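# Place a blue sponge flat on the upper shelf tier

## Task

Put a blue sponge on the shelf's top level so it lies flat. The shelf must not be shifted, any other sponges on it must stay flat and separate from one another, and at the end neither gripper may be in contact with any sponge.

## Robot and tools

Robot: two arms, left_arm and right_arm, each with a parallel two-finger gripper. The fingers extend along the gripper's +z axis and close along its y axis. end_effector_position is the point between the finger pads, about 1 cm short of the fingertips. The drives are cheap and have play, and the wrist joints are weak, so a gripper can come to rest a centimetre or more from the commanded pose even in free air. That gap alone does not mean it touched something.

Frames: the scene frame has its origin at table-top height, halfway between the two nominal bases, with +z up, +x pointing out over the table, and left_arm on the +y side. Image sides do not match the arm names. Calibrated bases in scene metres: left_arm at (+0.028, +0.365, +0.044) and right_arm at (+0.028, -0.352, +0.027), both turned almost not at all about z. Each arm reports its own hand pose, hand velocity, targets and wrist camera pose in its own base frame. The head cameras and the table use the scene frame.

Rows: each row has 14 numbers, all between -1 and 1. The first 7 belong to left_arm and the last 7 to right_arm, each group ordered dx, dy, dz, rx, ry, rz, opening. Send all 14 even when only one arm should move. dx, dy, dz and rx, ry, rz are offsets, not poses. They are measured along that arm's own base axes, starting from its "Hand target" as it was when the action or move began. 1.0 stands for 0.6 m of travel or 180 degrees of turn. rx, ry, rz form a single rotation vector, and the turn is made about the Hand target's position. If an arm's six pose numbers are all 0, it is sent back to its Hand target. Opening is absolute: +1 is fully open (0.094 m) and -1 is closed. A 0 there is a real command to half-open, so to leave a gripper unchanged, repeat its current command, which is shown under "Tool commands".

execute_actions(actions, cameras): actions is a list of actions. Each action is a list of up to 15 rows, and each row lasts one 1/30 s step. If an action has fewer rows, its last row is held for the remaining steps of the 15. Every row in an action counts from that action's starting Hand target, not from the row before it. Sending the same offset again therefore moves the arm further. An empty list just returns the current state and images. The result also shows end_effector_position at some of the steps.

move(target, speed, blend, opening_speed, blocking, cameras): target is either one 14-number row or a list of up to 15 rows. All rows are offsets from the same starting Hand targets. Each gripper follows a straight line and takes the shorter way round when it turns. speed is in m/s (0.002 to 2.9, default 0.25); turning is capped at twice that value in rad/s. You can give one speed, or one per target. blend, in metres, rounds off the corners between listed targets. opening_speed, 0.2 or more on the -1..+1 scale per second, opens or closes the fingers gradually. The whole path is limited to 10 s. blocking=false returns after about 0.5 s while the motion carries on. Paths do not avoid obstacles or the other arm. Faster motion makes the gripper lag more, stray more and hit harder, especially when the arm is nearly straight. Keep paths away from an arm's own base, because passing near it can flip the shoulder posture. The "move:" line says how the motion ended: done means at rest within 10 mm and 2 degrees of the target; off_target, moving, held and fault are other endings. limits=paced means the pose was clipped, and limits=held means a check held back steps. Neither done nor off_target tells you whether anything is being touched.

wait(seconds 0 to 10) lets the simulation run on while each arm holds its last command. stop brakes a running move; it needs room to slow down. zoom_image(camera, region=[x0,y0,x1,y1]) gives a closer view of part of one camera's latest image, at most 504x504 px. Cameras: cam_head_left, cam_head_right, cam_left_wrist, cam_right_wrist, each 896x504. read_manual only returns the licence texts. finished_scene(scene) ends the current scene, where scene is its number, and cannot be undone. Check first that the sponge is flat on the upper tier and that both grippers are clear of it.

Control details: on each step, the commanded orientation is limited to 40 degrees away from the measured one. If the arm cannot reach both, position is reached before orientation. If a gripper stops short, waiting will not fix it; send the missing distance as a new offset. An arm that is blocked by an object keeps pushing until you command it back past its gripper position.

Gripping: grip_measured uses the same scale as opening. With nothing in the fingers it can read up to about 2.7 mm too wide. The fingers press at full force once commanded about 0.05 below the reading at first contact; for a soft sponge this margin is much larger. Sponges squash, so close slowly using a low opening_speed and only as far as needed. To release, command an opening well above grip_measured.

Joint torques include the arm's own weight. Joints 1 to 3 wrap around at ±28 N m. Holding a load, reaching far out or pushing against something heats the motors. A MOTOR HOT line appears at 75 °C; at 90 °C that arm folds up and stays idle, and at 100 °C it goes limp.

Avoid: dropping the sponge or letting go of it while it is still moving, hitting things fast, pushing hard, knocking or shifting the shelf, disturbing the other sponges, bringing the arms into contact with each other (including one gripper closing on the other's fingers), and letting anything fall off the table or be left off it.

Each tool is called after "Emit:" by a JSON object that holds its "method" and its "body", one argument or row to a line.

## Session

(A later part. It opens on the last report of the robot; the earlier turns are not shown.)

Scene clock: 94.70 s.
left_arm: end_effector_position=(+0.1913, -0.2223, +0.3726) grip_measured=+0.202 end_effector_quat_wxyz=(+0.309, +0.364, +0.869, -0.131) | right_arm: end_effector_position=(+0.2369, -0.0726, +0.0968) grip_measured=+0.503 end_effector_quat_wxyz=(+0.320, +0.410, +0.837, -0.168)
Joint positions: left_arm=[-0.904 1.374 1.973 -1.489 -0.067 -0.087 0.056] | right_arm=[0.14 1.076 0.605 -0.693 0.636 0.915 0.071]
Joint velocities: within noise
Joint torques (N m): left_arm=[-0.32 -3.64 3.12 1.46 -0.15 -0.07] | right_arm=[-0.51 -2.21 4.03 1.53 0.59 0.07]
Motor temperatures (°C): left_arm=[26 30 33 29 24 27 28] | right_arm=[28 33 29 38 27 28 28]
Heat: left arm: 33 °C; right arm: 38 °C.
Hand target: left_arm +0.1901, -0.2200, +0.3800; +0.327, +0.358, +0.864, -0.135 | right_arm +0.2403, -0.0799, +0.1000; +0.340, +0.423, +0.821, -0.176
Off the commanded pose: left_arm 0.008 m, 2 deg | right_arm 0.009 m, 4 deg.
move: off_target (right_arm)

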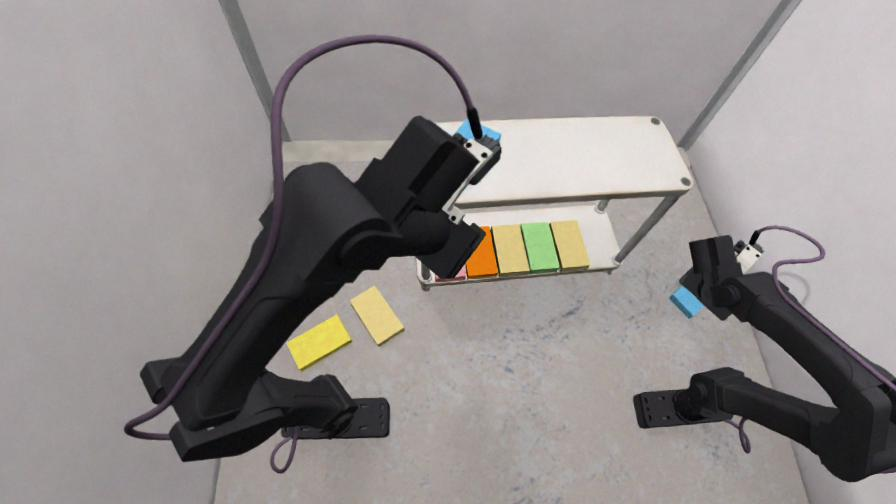

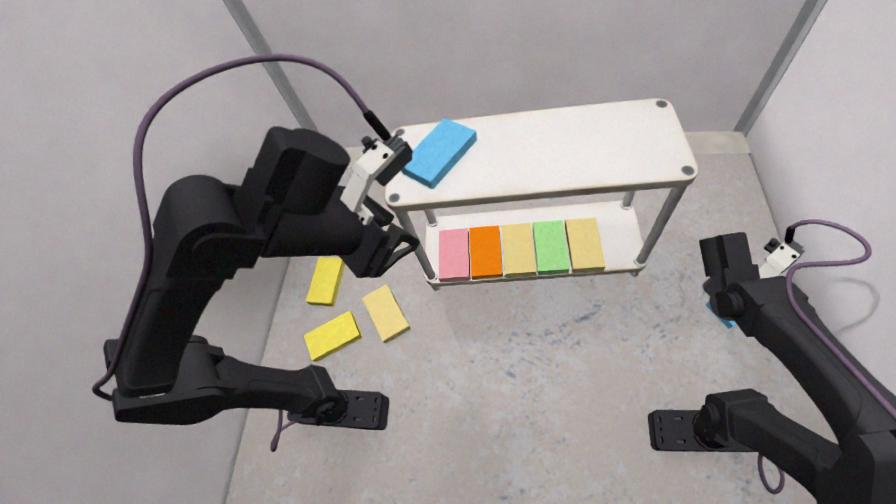

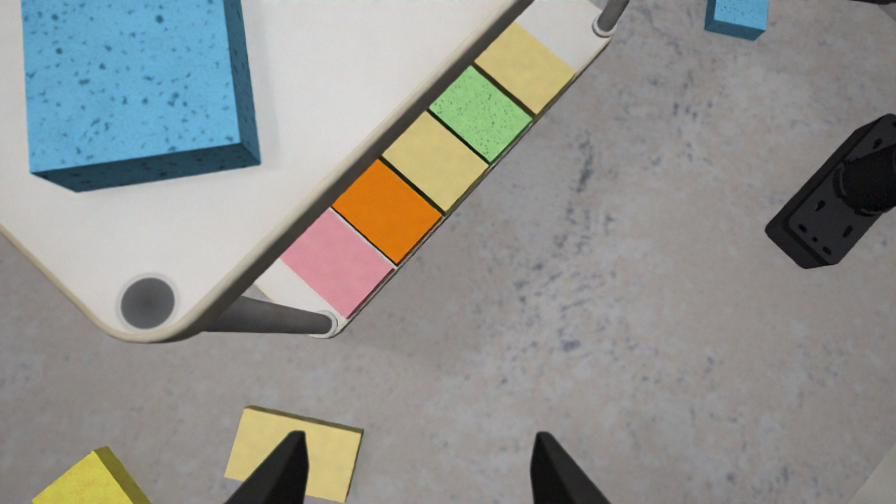

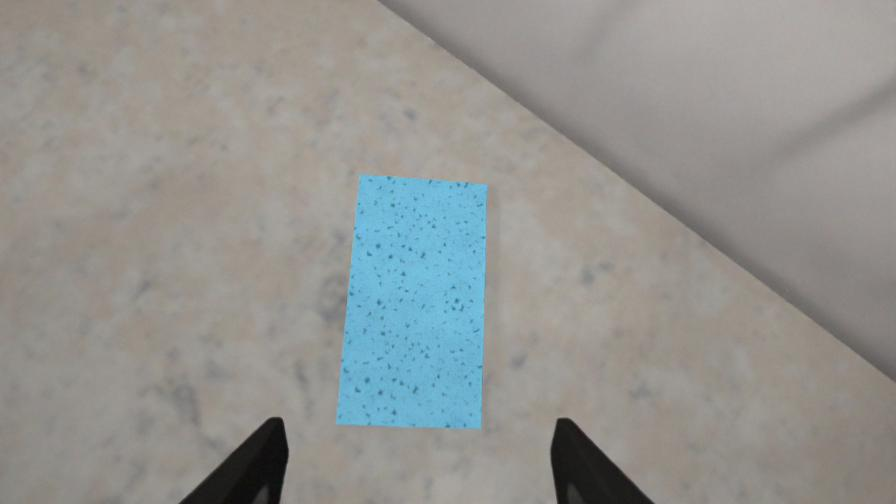

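Emit:
{"method": "move", "body": {
  "target": [0, 0, 0, 0, 0, 0, 0.2, 0.0573, -0.0695, -0.1397, 0, 0, 0, 0.8],
  "speed": 0.1
}}

Scene clock: 100.13 s.
left_arm: end_effector_position=(+0.1913, -0.2223, +0.3726) grip_measured=+0.202 end_effector_quat_wxyz=(+0.309, +0.364, +0.869, -0.131) | right_arm: end_effector_position=(+0.2711, -0.1174, +0.0134) grip_measured=+0.797 end_effector_quat_wxyz=(+0.324, +0.417, +0.830, -0.179)
Joint positions: left_arm=[-0.904 1.374 1.973 -1.489 -0.067 -0.087 0.056] | right_arm=[-0.086 1.446 0.425 -0.009 0.561 0.685 0.084]
Joint velocities: within noise
Joint torques (N m): left_arm=[-0.38 -3.59 3.15 1.46 -0.16 -0.07] | right_arm=[-0.59 -3.92 3.22 1.81 0.19 -0.07]
Motor temperatures (°C): left_arm=[26 29 33 29 24 27 28] | right_arm=[28 33 29 38 27 28 28]
Heat: left arm: 33 °C; right arm: 38 °C.
Hand target: left_arm +0.1901, -0.2200, +0.3800; +0.327, +0.358, +0.864, -0.135 | right_arm +0.2747, -0.1216, +0.0162; +0.340, +0.423, +0.821, -0.176
Off the commanded pose: left_arm 0.008 m, 2 deg | right_arm 0.006 m, 2 deg.
move: done

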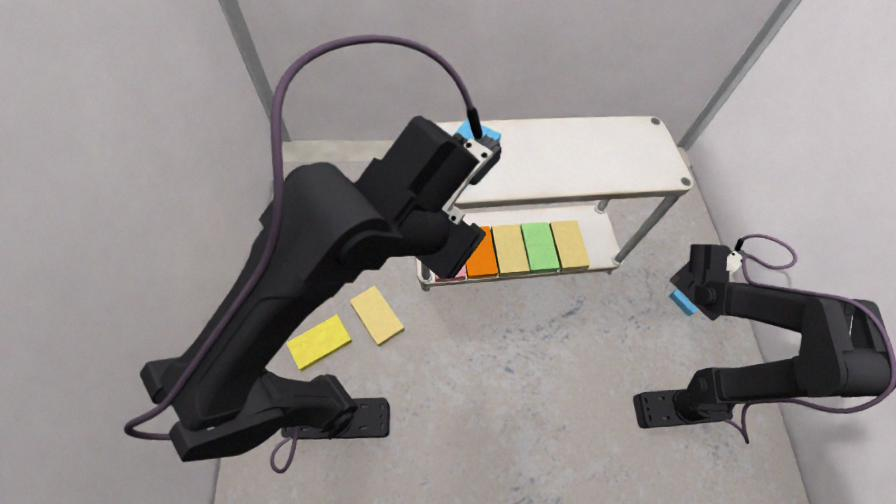

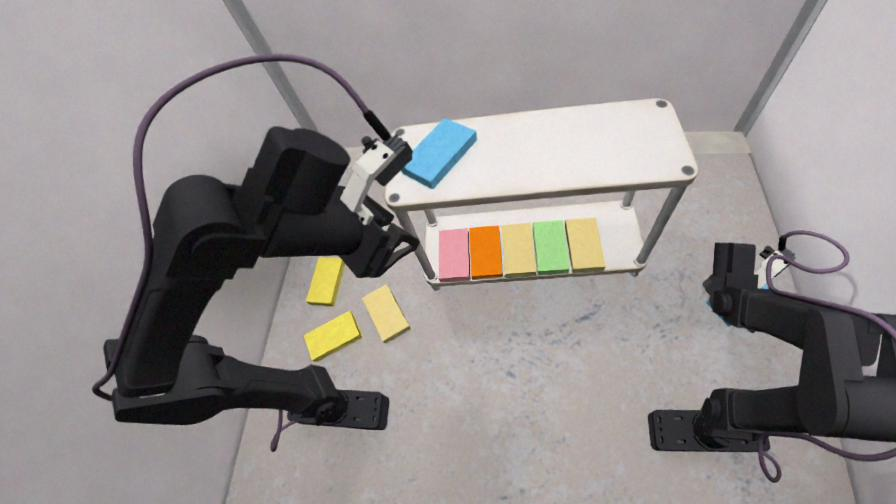

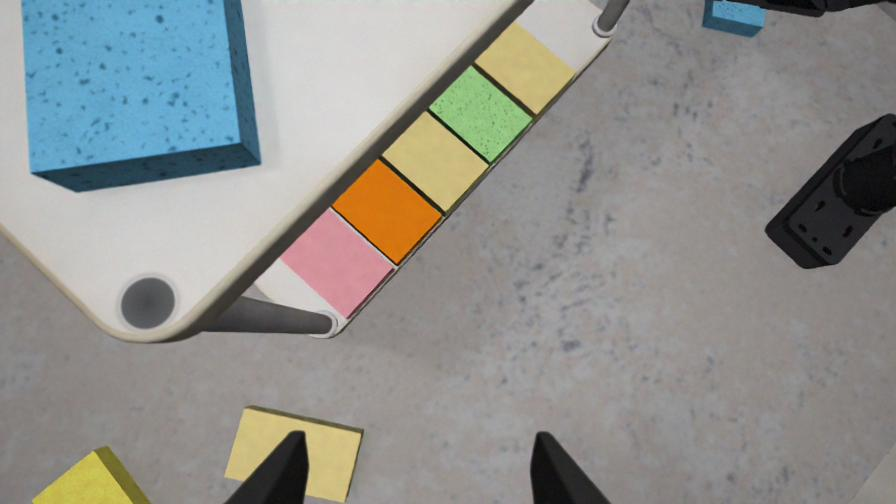

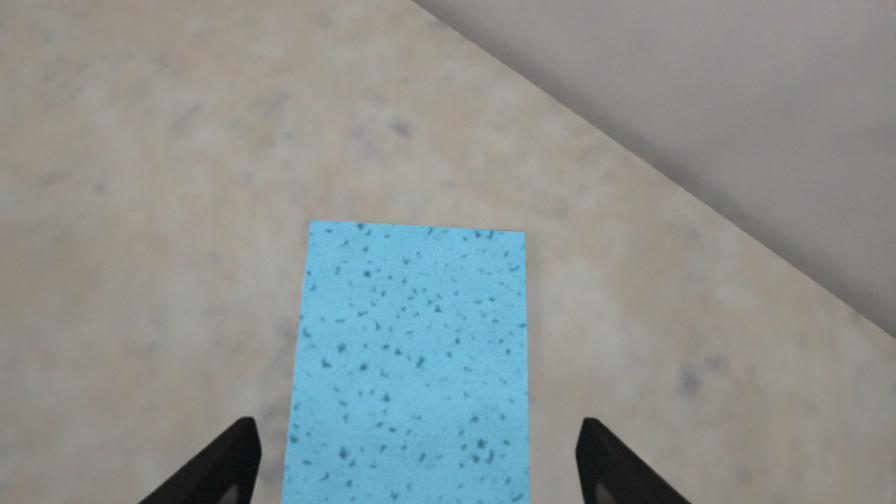

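Emit:
{"method": "move", "body": {
  "target": [0, 0, 0, 0, 0, 0, 0.2, 0.0038, 0.003, -0.0257, 0, 0, 0, 0.8],
  "speed": 0.06,
  "cameras": ["cam_right_wrist"]
}}

Scene clock: 102.13 s.
left_arm: end_effector_position=(+0.1913, -0.2223, +0.3726) grip_measured=+0.202 end_effector_quat_wxyz=(+0.309, +0.364, +0.869, -0.131) | right_arm: end_effector_position=(+0.2722, -0.1175, -0.0029) grip_measured=+0.797 end_effector_quat_wxyz=(+0.321, +0.416, +0.831, -0.180)
Joint positions: left_arm=[-0.904 1.374 1.973 -1.489 -0.067 -0.087 0.056] | right_arm=[-0.086 1.527 0.404 0.087 0.561 0.685 0.084]
Joint velocities: within noise
Joint torques (N m): left_arm=[-0.36 -3.63 3.14 1.46 -0.17 -0.07] | right_arm=[0.28 -4.16 2.95 1.8 0.24 0.02]
Motor temperatures (°C): left_arm=[26 29 33 29 24 27 28] | right_arm=[28 33 29 38 27 28 28]
Heat: left arm: 33 °C; right arm: 38 °C.
Hand target: left_arm +0.1901, -0.2200, +0.3800; +0.327, +0.358, +0.864, -0.135 | right_arm +0.2770, -0.1198, +0.0008; +0.340, +0.423, +0.821, -0.176
Off the commanded pose: left_arm 0.008 m, 2 deg | right_arm 0.006 m, 3 deg.
move: off_target (right_arm)
Images, in order (width x height): cam_right_wrist 896x504.

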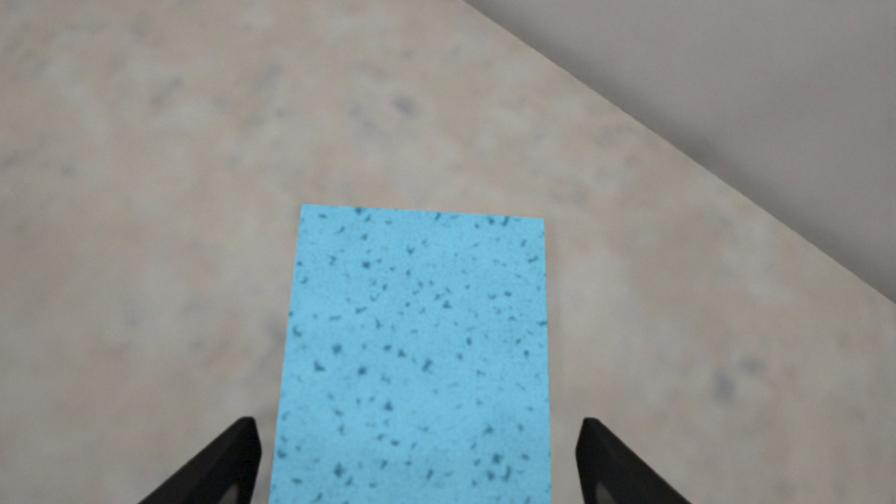

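Emit:
{"method": "move", "body": {
  "target": [0, 0, 0, 0, 0, 0, 0.2, 0, 0, 0.003, 0, 0, 0, 0.22],
  "speed": 0.05,
  "opening_speed": 0.3,
  "cameras": ["cam_right_wrist"]
}}

Scene clock: 104.83 s.
left_arm: end_effector_position=(+0.1913, -0.2223, +0.3726) grip_measured=+0.202 end_effector_quat_wxyz=(+0.309, +0.364, +0.869, -0.131) | right_arm: end_effector_position=(+0.2726, -0.1178, -0.0024) grip_measured=+0.344 end_effector_quat_wxyz=(+0.323, +0.417, +0.831, -0.180)
Joint positions: left_arm=[-0.904 1.374 1.973 -1.489 -0.067 -0.087 0.056] | right_arm=[-0.086 1.527 0.404 0.09 0.562 0.685 0.063]
Joint velocities: within noise
Joint torques (N m): left_arm=[-0.4 -3.67 3.12 1.45 -0.15 -0.07] | right_arm=[0.28 -4.74 3.12 1.66 0.22 0.02]
Motor temperatures (°C): left_arm=[26 29 33 29 24 27 28] | right_arm=[28 33 29 37 27 28 28]
Heat: left arm: 33 °C; right arm: 37 °C.
Hand target: left_arm +0.1901, -0.2200, +0.3800; +0.327, +0.358, +0.864, -0.135 | right_arm +0.2770, -0.1198, +0.0026; +0.340, +0.423, +0.821, -0.176
Off the commanded pose: left_arm 0.008 m, 2 deg | right_arm 0.007 m, 2 deg.
move: done
Images, in order (width x height): cam_right_wrist 896x504.

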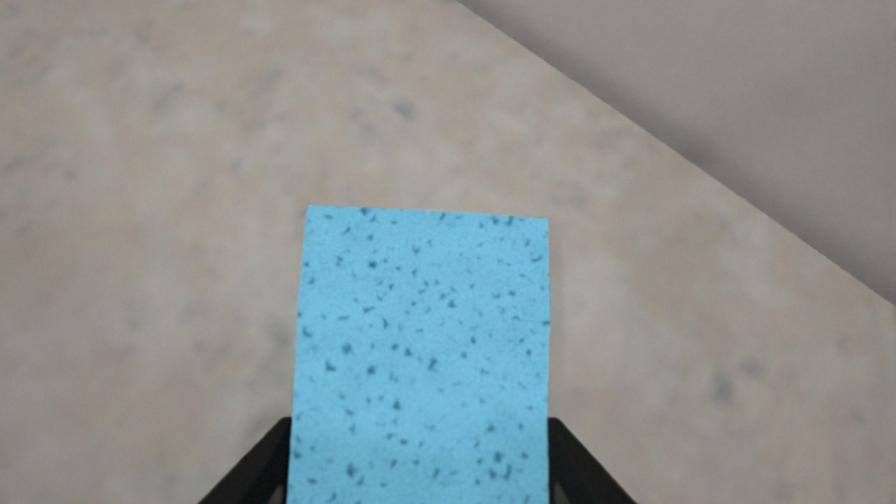

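Emit:
{"method": "move", "body": {
  "target": [
    [0, 0, 0, 0, 0, 0, 0.2, 0, 0, 0.1333, 0, 0, 0, 0.22],
    [0, 0, 0, 0, 0, 0, 0.2, -0.0117, 0.1663, 0.629, 0, 0, 0.2472, 0.22],
    [0, 0, 0, 0, 0, 0, 0.2, -0.0117, 0.333, 0.6623, 0, 0, 0.3583, 0.22]
  ],
  "speed": 0.15,
  "blend": [0.02, 0.03, 0]
}}

Scene clock: 111.63 s.
left_arm: end_effector_position=(+0.1913, -0.2223, +0.3726) grip_measured=+0.202 end_effector_quat_wxyz=(+0.309, +0.364, +0.869, -0.131) | right_arm: end_effector_position=(+0.2777, +0.0845, +0.3921) grip_measured=+0.340 end_effector_quat_wxyz=(+0.379, -0.083, +0.921, +0.034)
Joint positions: left_arm=[-0.904 1.374 1.973 -1.489 -0.067 -0.087 0.056] | right_arm=[0.376 1.328 1.967 -1.439 0.137 0.141 0.063]
Joint velocities: within noise
Joint torques (N m): left_arm=[-0.35 -3.63 3.12 1.44 -0.15 -0.08] | right_arm=[0.29 -2.93 6.86 1.25 0 -0.01]
Motor temperatures (°C): left_arm=[26 29 32 29 24 27 28] | right_arm=[28 33 29 37 27 28 29]
Heat: left arm: 32 °C; right arm: 37 °C.
Hand target: left_arm +0.1901, -0.2200, +0.3800; +0.327, +0.358, +0.864, -0.135 | right_arm +0.2700, +0.0800, +0.4000; +0.382, -0.080, +0.920, +0.033
Off the commanded pose: left_arm 0.008 m, 2 deg | right_arm 0.012 m, 0 deg.
move: off_target (right_arm)

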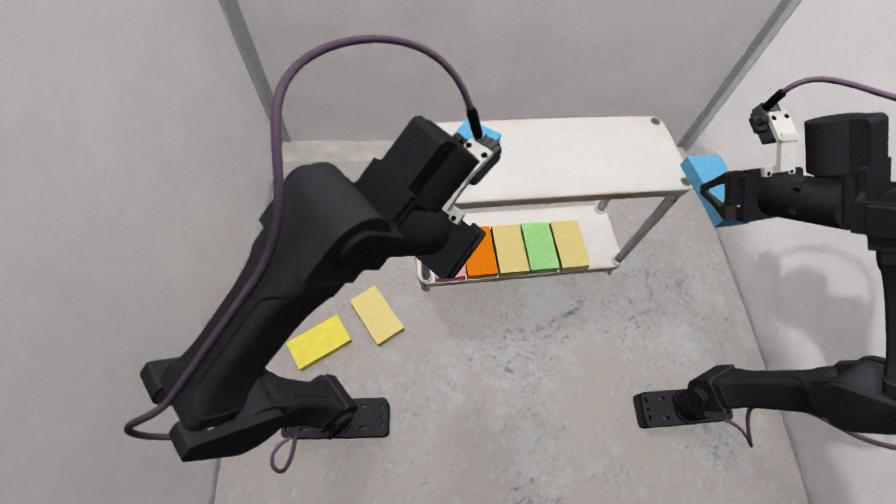

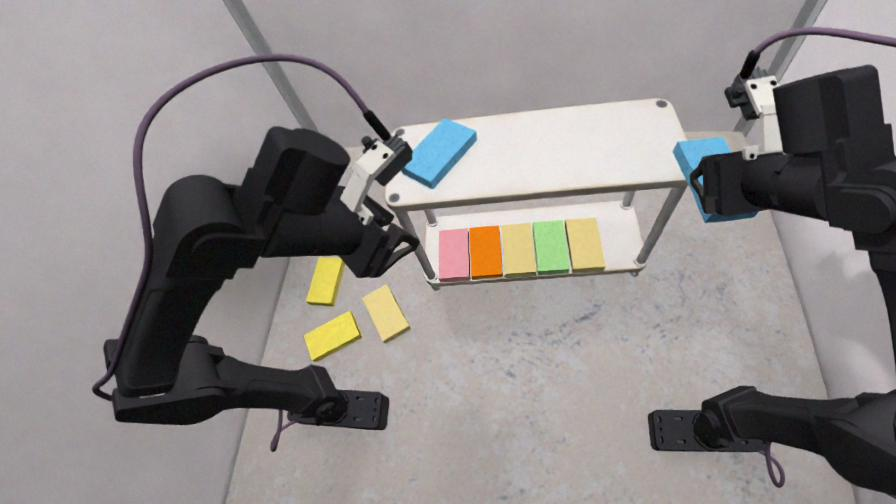

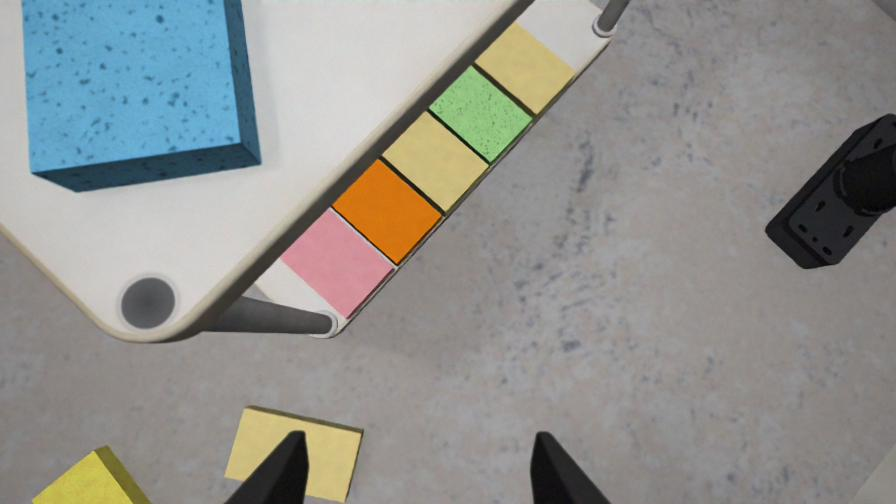

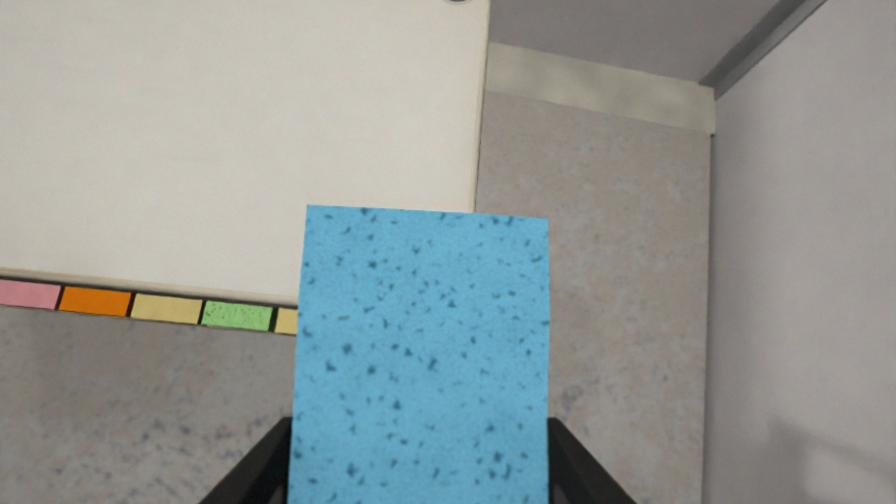

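Emit:
{"method": "move", "body": {
  "target": [0, 0, 0, 0, 0, 0, 0.2, 0.2217, 0.1327, -0.0167, 0, 0, 0.0644, 0.22],
  "speed": 0.12
}}

Scene clock: 114.03 s.
left_arm: end_effector_position=(+0.1913, -0.2223, +0.3726) grip_measured=+0.202 end_effector_quat_wxyz=(+0.309, +0.364, +0.869, -0.131) | right_arm: end_effector_position=(+0.4015, +0.1588, +0.3747) grip_measured=+0.340 end_effector_quat_wxyz=(+0.354, -0.168, +0.918, +0.068)
Joint positions: left_arm=[-0.904 1.374 1.973 -1.489 -0.067 -0.087 0.056] | right_arm=[0.376 1.862 2.458 -1.43 0.004 0.012 0.063]
Joint velocities: within noise
Joint torques (N m): left_arm=[-0.35 -3.62 3.11 1.47 -0.17 -0.09] | right_arm=[0.38 -7.19 7.05 1.73 -0.12 -0.07]
Motor temperatures (°C): left_arm=[26 29 32 29 24 27 28] | right_arm=[28 33 29 37 27 28 29]
Heat: left arm: 32 °C; right arm: 37 °C.
Hand target: left_arm +0.1901, -0.2200, +0.3800; +0.327, +0.358, +0.864, -0.135 | right_arm +0.4030, +0.1596, +0.3899; +0.376, -0.172, +0.907, +0.071
Off the commanded pose: left_arm 0.008 m, 2 deg | right_arm 0.015 m, 3 deg.
move: off_target (right_arm)

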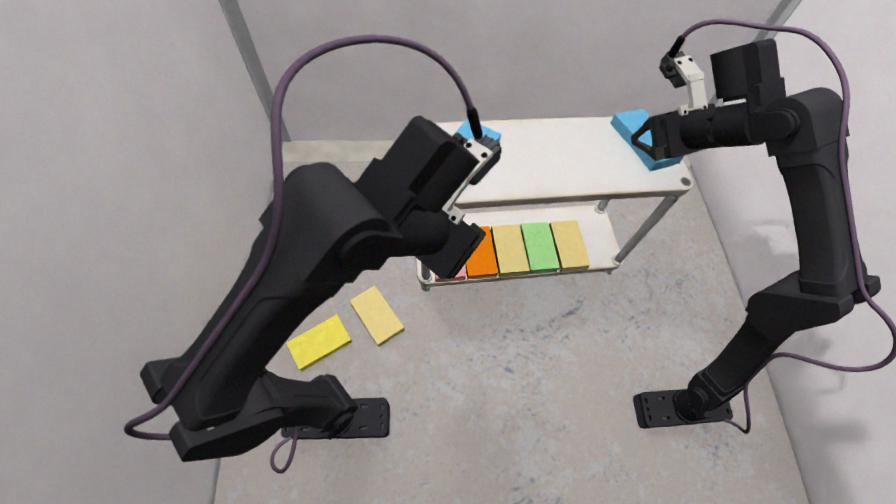

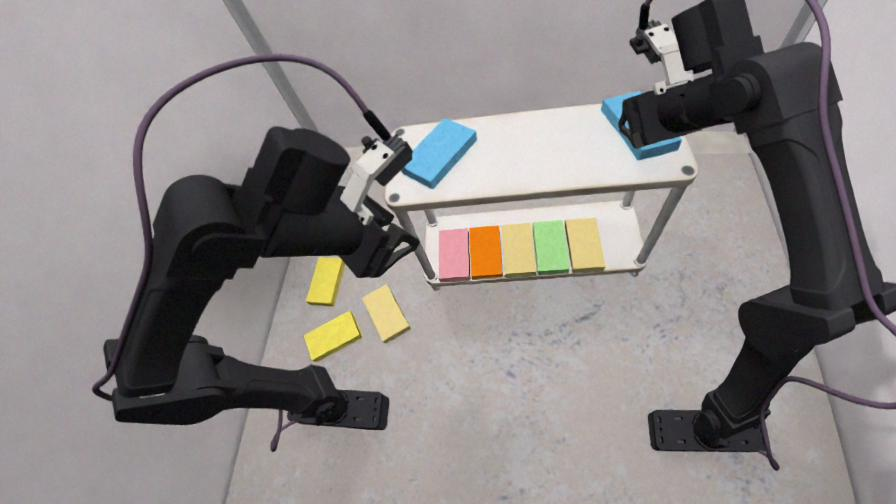

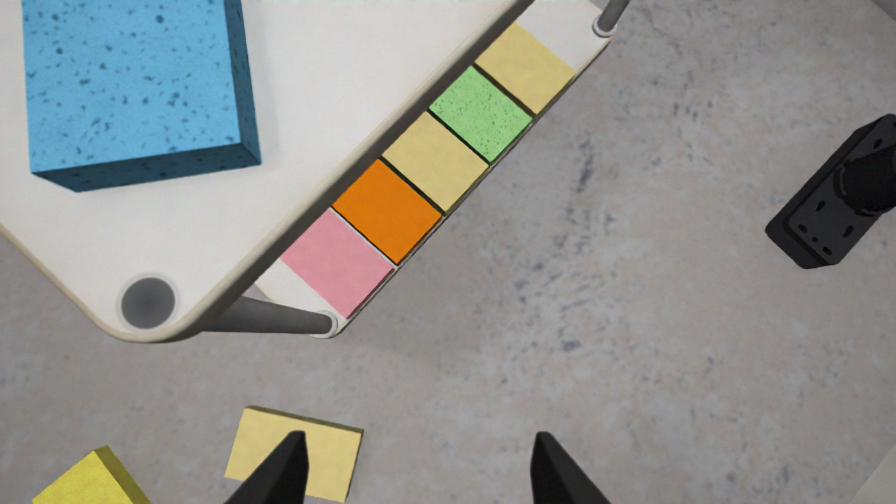

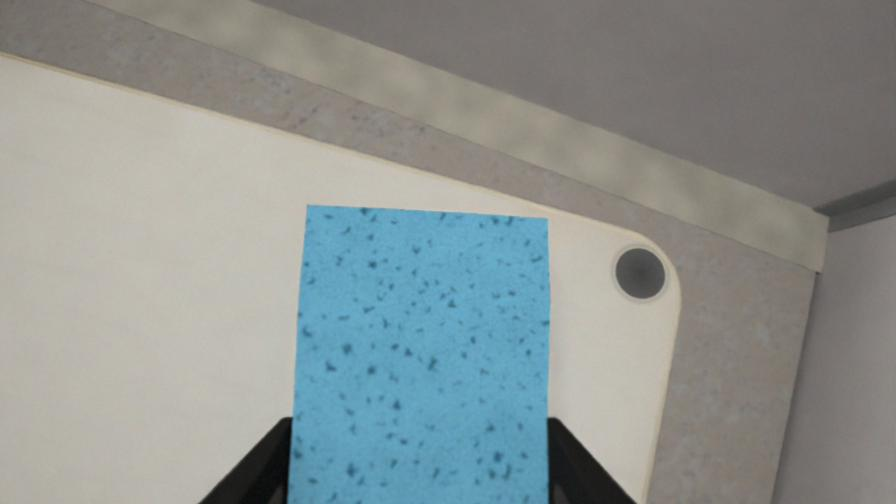

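Emit:
{"method": "move", "body": {
  "target": [0, 0, 0, 0, 0, 0, 0.2, 0, 0, -0.0167, -0.0103, -0.0041, 0, 0.22],
  "speed": 0.04,
  "cameras": ["cam_right_wrist", "cam_head_left"]
}}

Scene clock: 115.57 s.
left_arm: end_effector_position=(+0.1913, -0.2223, +0.3726) grip_measured=+0.202 end_effector_quat_wxyz=(+0.309, +0.364, +0.869, -0.131) | right_arm: end_effector_position=(+0.4032, +0.1573, +0.3606) grip_measured=+0.340 end_effector_quat_wxyz=(+0.343, -0.179, +0.921, +0.054)
Joint positions: left_arm=[-0.904 1.374 1.973 -1.489 -0.067 -0.087 0.056] | right_arm=[0.378 1.843 2.378 -1.398 0.019 -0.013 0.063]
Joint velocities: within noise
Joint torques (N m): left_arm=[-0.42 -3.63 3.12 1.46 -0.15 -0.08] | right_arm=[0.38 -9.8 3.22 2.15 0.07 -0.05]
Motor temperatures (°C): left_arm=[26 29 32 29 24 27 28] | right_arm=[28 33 29 37 27 28 29]
Heat: left arm: 32 °C; right arm: 37 °C.
Hand target: left_arm +0.1901, -0.2200, +0.3800; +0.327, +0.358, +0.864, -0.135 | right_arm +0.4030, +0.1596, +0.3799; +0.379, -0.179, +0.906, +0.056
Off the commanded pose: left_arm 0.008 m, 2 deg | right_arm 0.019 m, 5 deg.
move: off_target (right_arm)
Images, in order (width x height): cam_head_left 896x504, cam_right_wrist 896x504.

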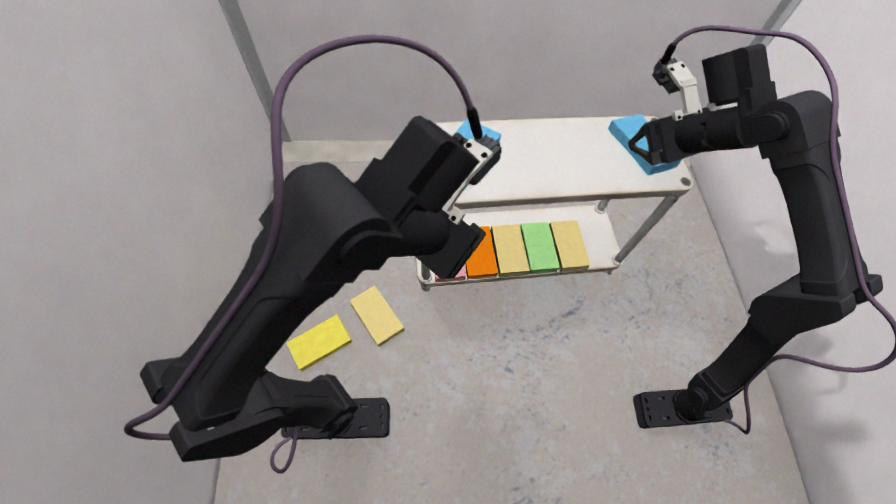

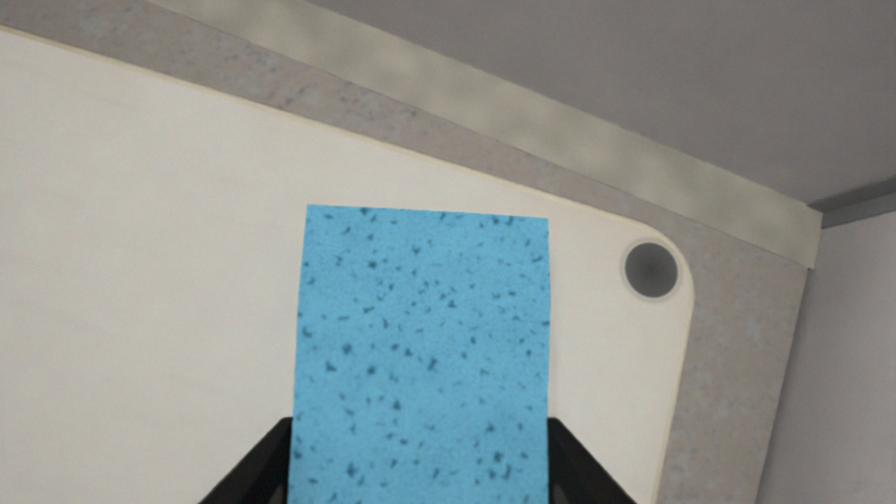

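Emit:
{"method": "move", "body": {
  "target": [0, 0, 0, 0, 0, 0, 0.2, 0, 0, -0.0067, 0.00716, -0.01808, 0, 0.22],
  "speed": 0.04,
  "cameras": ["cam_right_wrist", "cam_head_left"]
}}

Scene clock: 117.27 s.
left_arm: end_effector_position=(+0.1913, -0.2223, +0.3726) grip_measured=+0.202 end_effector_quat_wxyz=(+0.309, +0.364, +0.869, -0.131) | right_arm: end_effector_position=(+0.4032, +0.1567, +0.3573) grip_measured=+0.340 end_effector_quat_wxyz=(+0.372, -0.176, +0.910, +0.058)
Joint positions: left_arm=[-0.904 1.374 1.973 -1.489 -0.067 -0.087 0.056] | right_arm=[0.378 1.728 2.156 -1.227 0.022 -0.014 0.063]
Joint velocities: within noise
Joint torques (N m): left_arm=[-0.42 -3.63 3.17 1.45 -0.17 -0.08] | right_arm=[0.4 -9.11 3.52 2.27 0.04 -0.06]
Motor temperatures (°C): left_arm=[26 29 32 29 24 27 28] | right_arm=[28 34 29 37 27 28 29]
Heat: left arm: 32 °C; right arm: 37 °C.
Hand target: left_arm +0.1901, -0.2200, +0.3800; +0.327, +0.358, +0.864, -0.135 | right_arm +0.4030, +0.1596, +0.3759; +0.407, -0.176, +0.894, +0.061
Off the commanded pose: left_arm 0.008 m, 2 deg | right_arm 0.019 m, 4 deg.
move: off_target (right_arm)
Images, in order (width x height): cam_head_left 896x504, cam_right_wrist 896x504.

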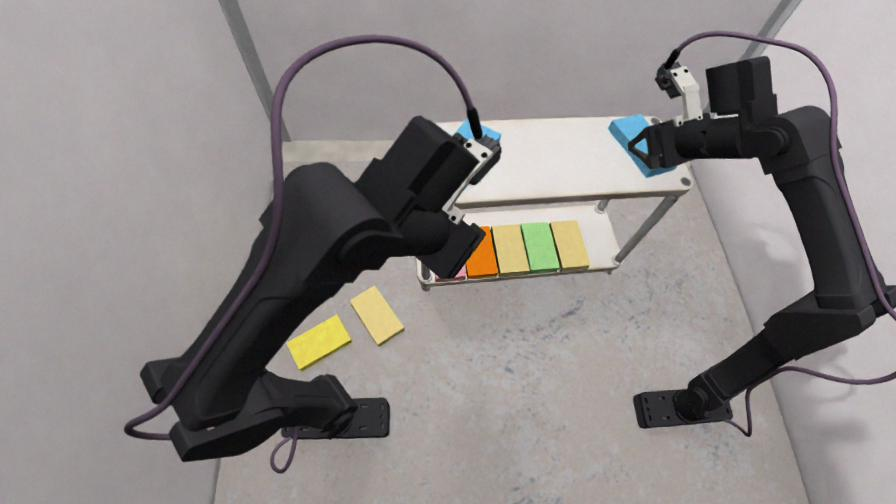

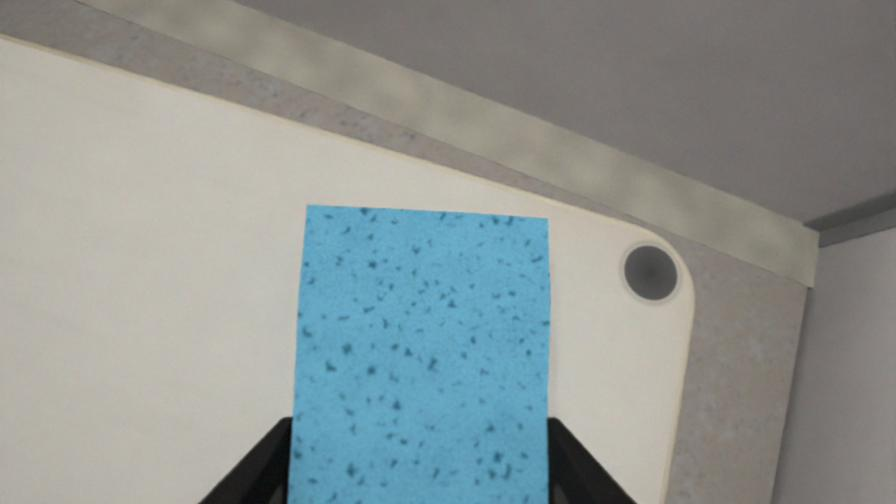

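Emit:
{"method": "move", "body": {
  "target": [0, 0, 0, 0, 0, 0, 0.2, 0, 0, -0.0133, -0.0016, 0.0041, 0, 0.22],
  "speed": 0.03,
  "cameras": ["cam_right_wrist", "cam_head_left"]
}}

Scene clock: 118.47 s.
left_arm: end_effector_position=(+0.1913, -0.2223, +0.3726) grip_measured=+0.202 end_effector_quat_wxyz=(+0.309, +0.364, +0.869, -0.131) | right_arm: end_effector_position=(+0.4029, +0.1566, +0.3571) grip_measured=+0.340 end_effector_quat_wxyz=(+0.377, -0.176, +0.907, +0.059)
Joint positions: left_arm=[-0.904 1.374 1.973 -1.489 -0.067 -0.087 0.056] | right_arm=[0.378 1.71 2.122 -1.2 0.022 -0.014 0.063]
Joint velocities: within noise
Joint torques (N m): left_arm=[-0.38 -3.6 3.07 1.46 -0.15 -0.07] | right_arm=[0.38 -8.32 3.28 2.15 0.03 -0.06]
Motor temperatures (°C): left_arm=[26 29 32 29 24 27 28] | right_arm=[28 34 29 38 27 28 29]
Heat: left arm: 32 °C; right arm: 38 °C.
Hand target: left_arm +0.1901, -0.2200, +0.3800; +0.327, +0.358, +0.864, -0.135 | right_arm +0.4030, +0.1596, +0.3679; +0.401, -0.177, +0.897, +0.060
Off the commanded pose: left_arm 0.008 m, 2 deg | right_arm 0.011 m, 3 deg.
move: off_target (right_arm)
Images, in order (width x height): cam_head_left 896x504, cam_right_wrist 896x504.

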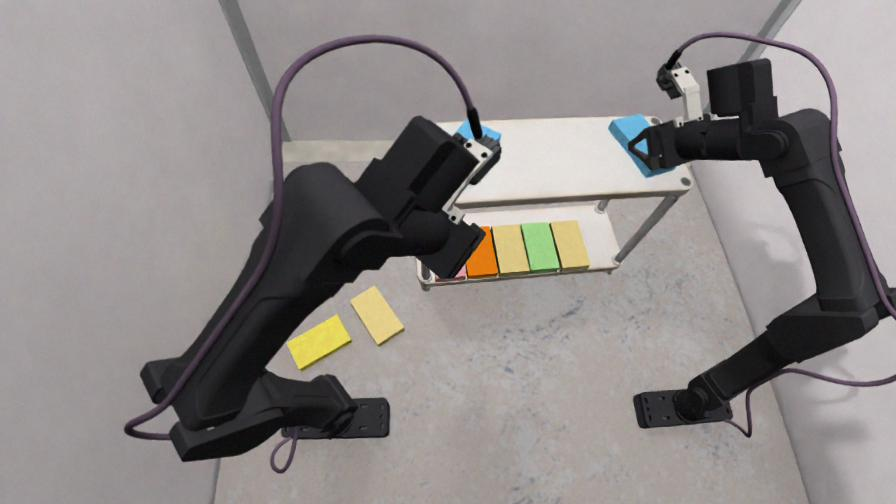

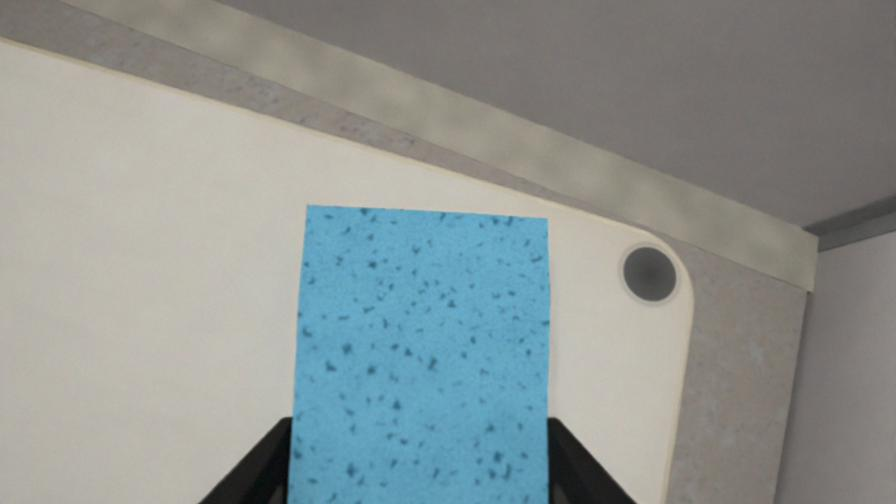

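Emit:
{"method": "move", "body": {
  "target": [0, 0, 0, 0, 0, 0, 0.2, 0, 0, -0.0033, -0.0061, 0.0155, 0, 0.22],
  "speed": 0.03,
  "cameras": ["cam_right_wrist", "cam_head_left"]
}}

Scene clock: 120.50 s.
left_arm: end_effector_position=(+0.1913, -0.2223, +0.3726) grip_measured=+0.202 end_effector_quat_wxyz=(+0.309, +0.364, +0.869, -0.131) | right_arm: end_effector_position=(+0.4096, +0.1593, +0.3578) grip_measured=+0.340 end_effector_quat_wxyz=(+0.377, -0.176, +0.907, +0.059)
Joint positions: left_arm=[-0.904 1.374 1.973 -1.489 -0.067 -0.087 0.056] | right_arm=[0.378 1.744 2.166 -1.21 0.022 -0.014 0.063]
Joint velocities: within noise
Joint torques (N m): left_arm=[-0.34 -3.62 3.08 1.47 -0.16 -0.08] | right_arm=[0.34 -6.72 7.9 1.23 0.03 -0.06]
Motor temperatures (°C): left_arm=[26 29 32 30 24 27 28] | right_arm=[28 34 29 37 27 28 29]
Heat: left arm: 32 °C; right arm: 37 °C.
Hand target: left_arm +0.1901, -0.2200, +0.3800; +0.327, +0.358, +0.864, -0.135 | right_arm +0.4030, +0.1596, +0.3659; +0.377, -0.179, +0.907, +0.055
Off the commanded pose: left_arm 0.008 m, 2 deg | right_arm 0.010 m, 1 deg.
move: done
Images, in order (width x height): cam_head_left 896x504, cam_right_wrist 896x504.

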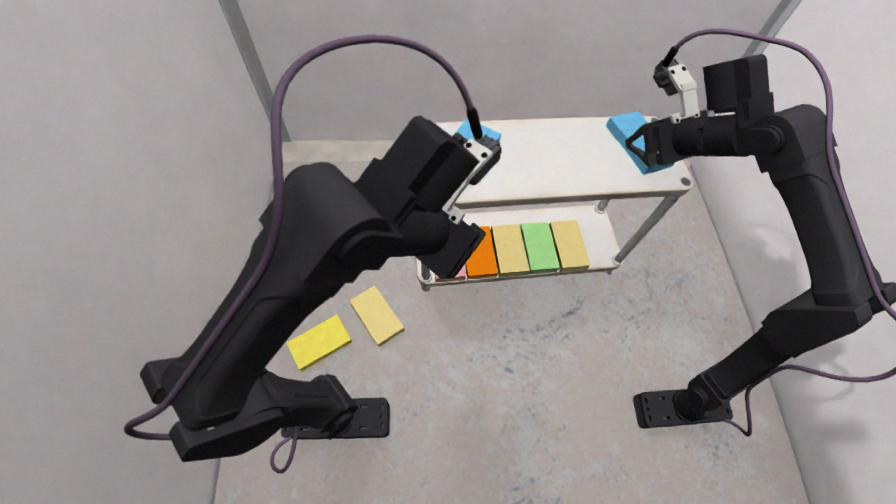

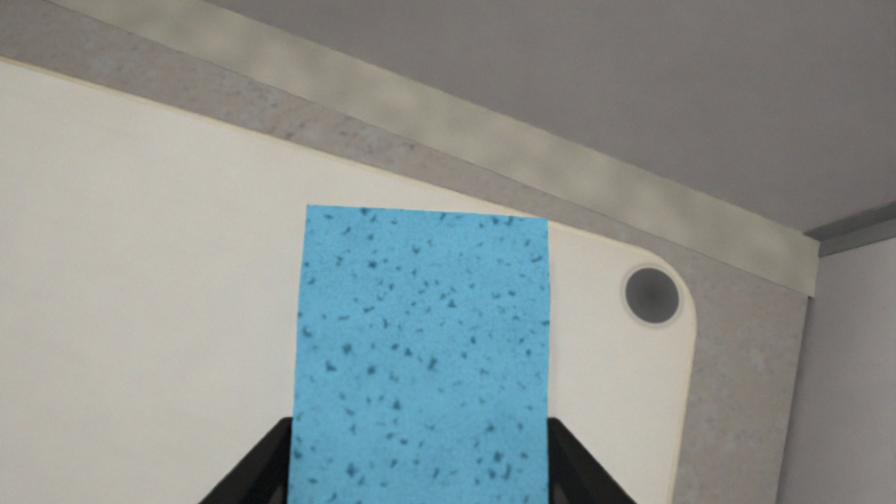

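Emit:
{"method": "move", "body": {
  "target": [0, 0, 0, 0, 0, 0, 0.2, -0.005, -0.002, -0.0067, -0.0051, 0.0129, 0, 0.22],
  "speed": 0.03,
  "cameras": ["cam_right_wrist", "cam_head_left"]
}}

Scene clock: 122.07 s.
left_arm: end_effector_position=(+0.1913, -0.2223, +0.3726) grip_measured=+0.202 end_effector_quat_wxyz=(+0.309, +0.364, +0.869, -0.131) | right_arm: end_effector_position=(+0.4084, +0.1588, +0.3577) grip_measured=+0.340 end_effector_quat_wxyz=(+0.365, -0.177, +0.912, +0.056)
Joint positions: left_arm=[-0.904 1.374 1.973 -1.489 -0.067 -0.087 0.056] | right_arm=[0.378 1.777 2.232 -1.27 0.022 -0.014 0.063]
Joint velocities: within noise
Joint torques (N m): left_arm=[-0.38 -3.63 3.12 1.45 -0.17 -0.08] | right_arm=[0.32 -6.72 7.49 1.08 0.02 -0.05]
Motor temperatures (°C): left_arm=[26 29 32 30 24 27 28] | right_arm=[28 34 29 37 27 28 29]
Heat: left arm: 32 °C; right arm: 37 °C.
Hand target: left_arm +0.1901, -0.2200, +0.3800; +0.327, +0.358, +0.864, -0.135 | right_arm +0.4000, +0.1584, +0.3619; +0.357, -0.181, +0.915, +0.052
Off the commanded pose: left_arm 0.008 m, 2 deg | right_arm 0.009 m, 1 deg.
move: done
Images, in order (width x height): cam_head_left 896x504, cam_right_wrist 896x504.

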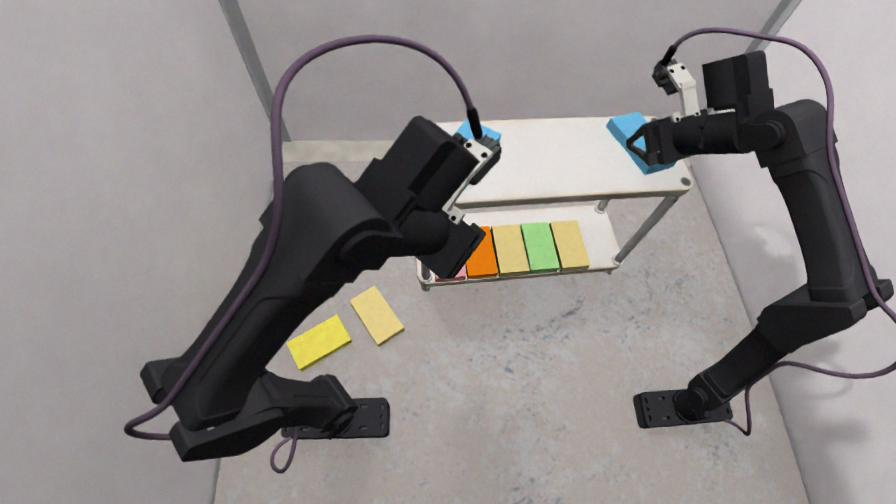

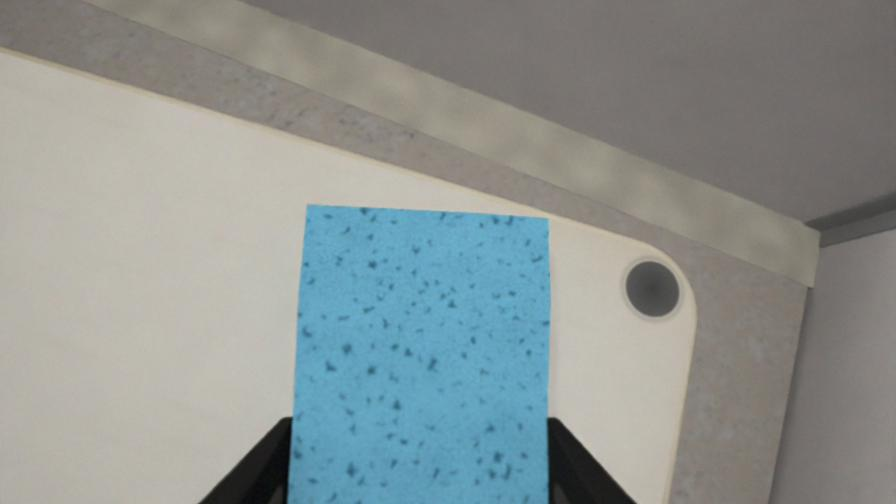

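Emit:
{"method": "move", "body": {
  "target": [0, 0, 0, 0, 0, 0, 0.2, 0, 0, -0.008, 0, 0, 0, 0.22],
  "speed": 0.03,
  "cameras": ["cam_right_wrist", "cam_head_left"]
}}

Scene clock: 123.23 s.
left_arm: end_effector_position=(+0.1913, -0.2223, +0.3726) grip_measured=+0.202 end_effector_quat_wxyz=(+0.309, +0.364, +0.869, -0.131) | right_arm: end_effector_position=(+0.4084, +0.1588, +0.3577) grip_measured=+0.340 end_effector_quat_wxyz=(+0.365, -0.177, +0.912, +0.056)
Joint positions: left_arm=[-0.904 1.374 1.973 -1.489 -0.067 -0.087 0.056] | right_arm=[0.378 1.777 2.232 -1.27 0.022 -0.014 0.063]
Joint velocities: within noise
Joint torques (N m): left_arm=[-0.38 -3.6 3.15 1.47 -0.16 -0.08] | right_arm=[0.34 -7.73 4.33 1.34 0.02 -0.05]
Motor temperatures (°C): left_arm=[26 29 32 30 24 27 28] | right_arm=[28 35 29 37 27 28 29]
Heat: left arm: 32 °C; right arm: 37 °C.
Hand target: left_arm +0.1901, -0.2200, +0.3800; +0.327, +0.358, +0.864, -0.135 | right_arm +0.4000, +0.1584, +0.3571; +0.357, -0.181, +0.915, +0.052
Off the commanded pose: left_arm 0.008 m, 2 deg | right_arm 0.008 m, 1 deg.
move: done
Images, in order (width x height): cam_head_left 896x504, cam_right_wrist 896x504.

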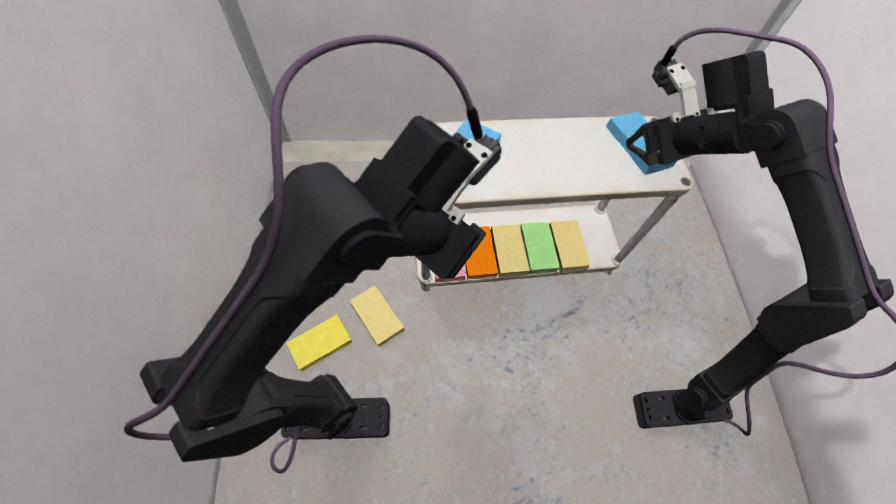

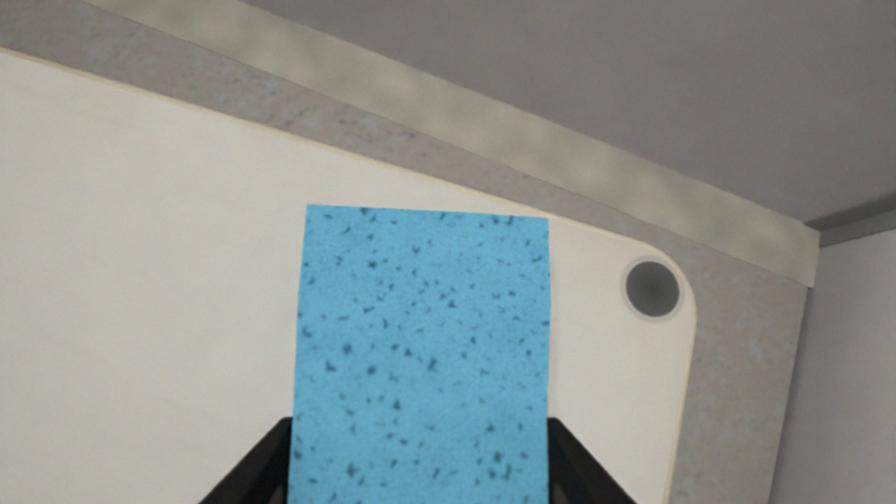

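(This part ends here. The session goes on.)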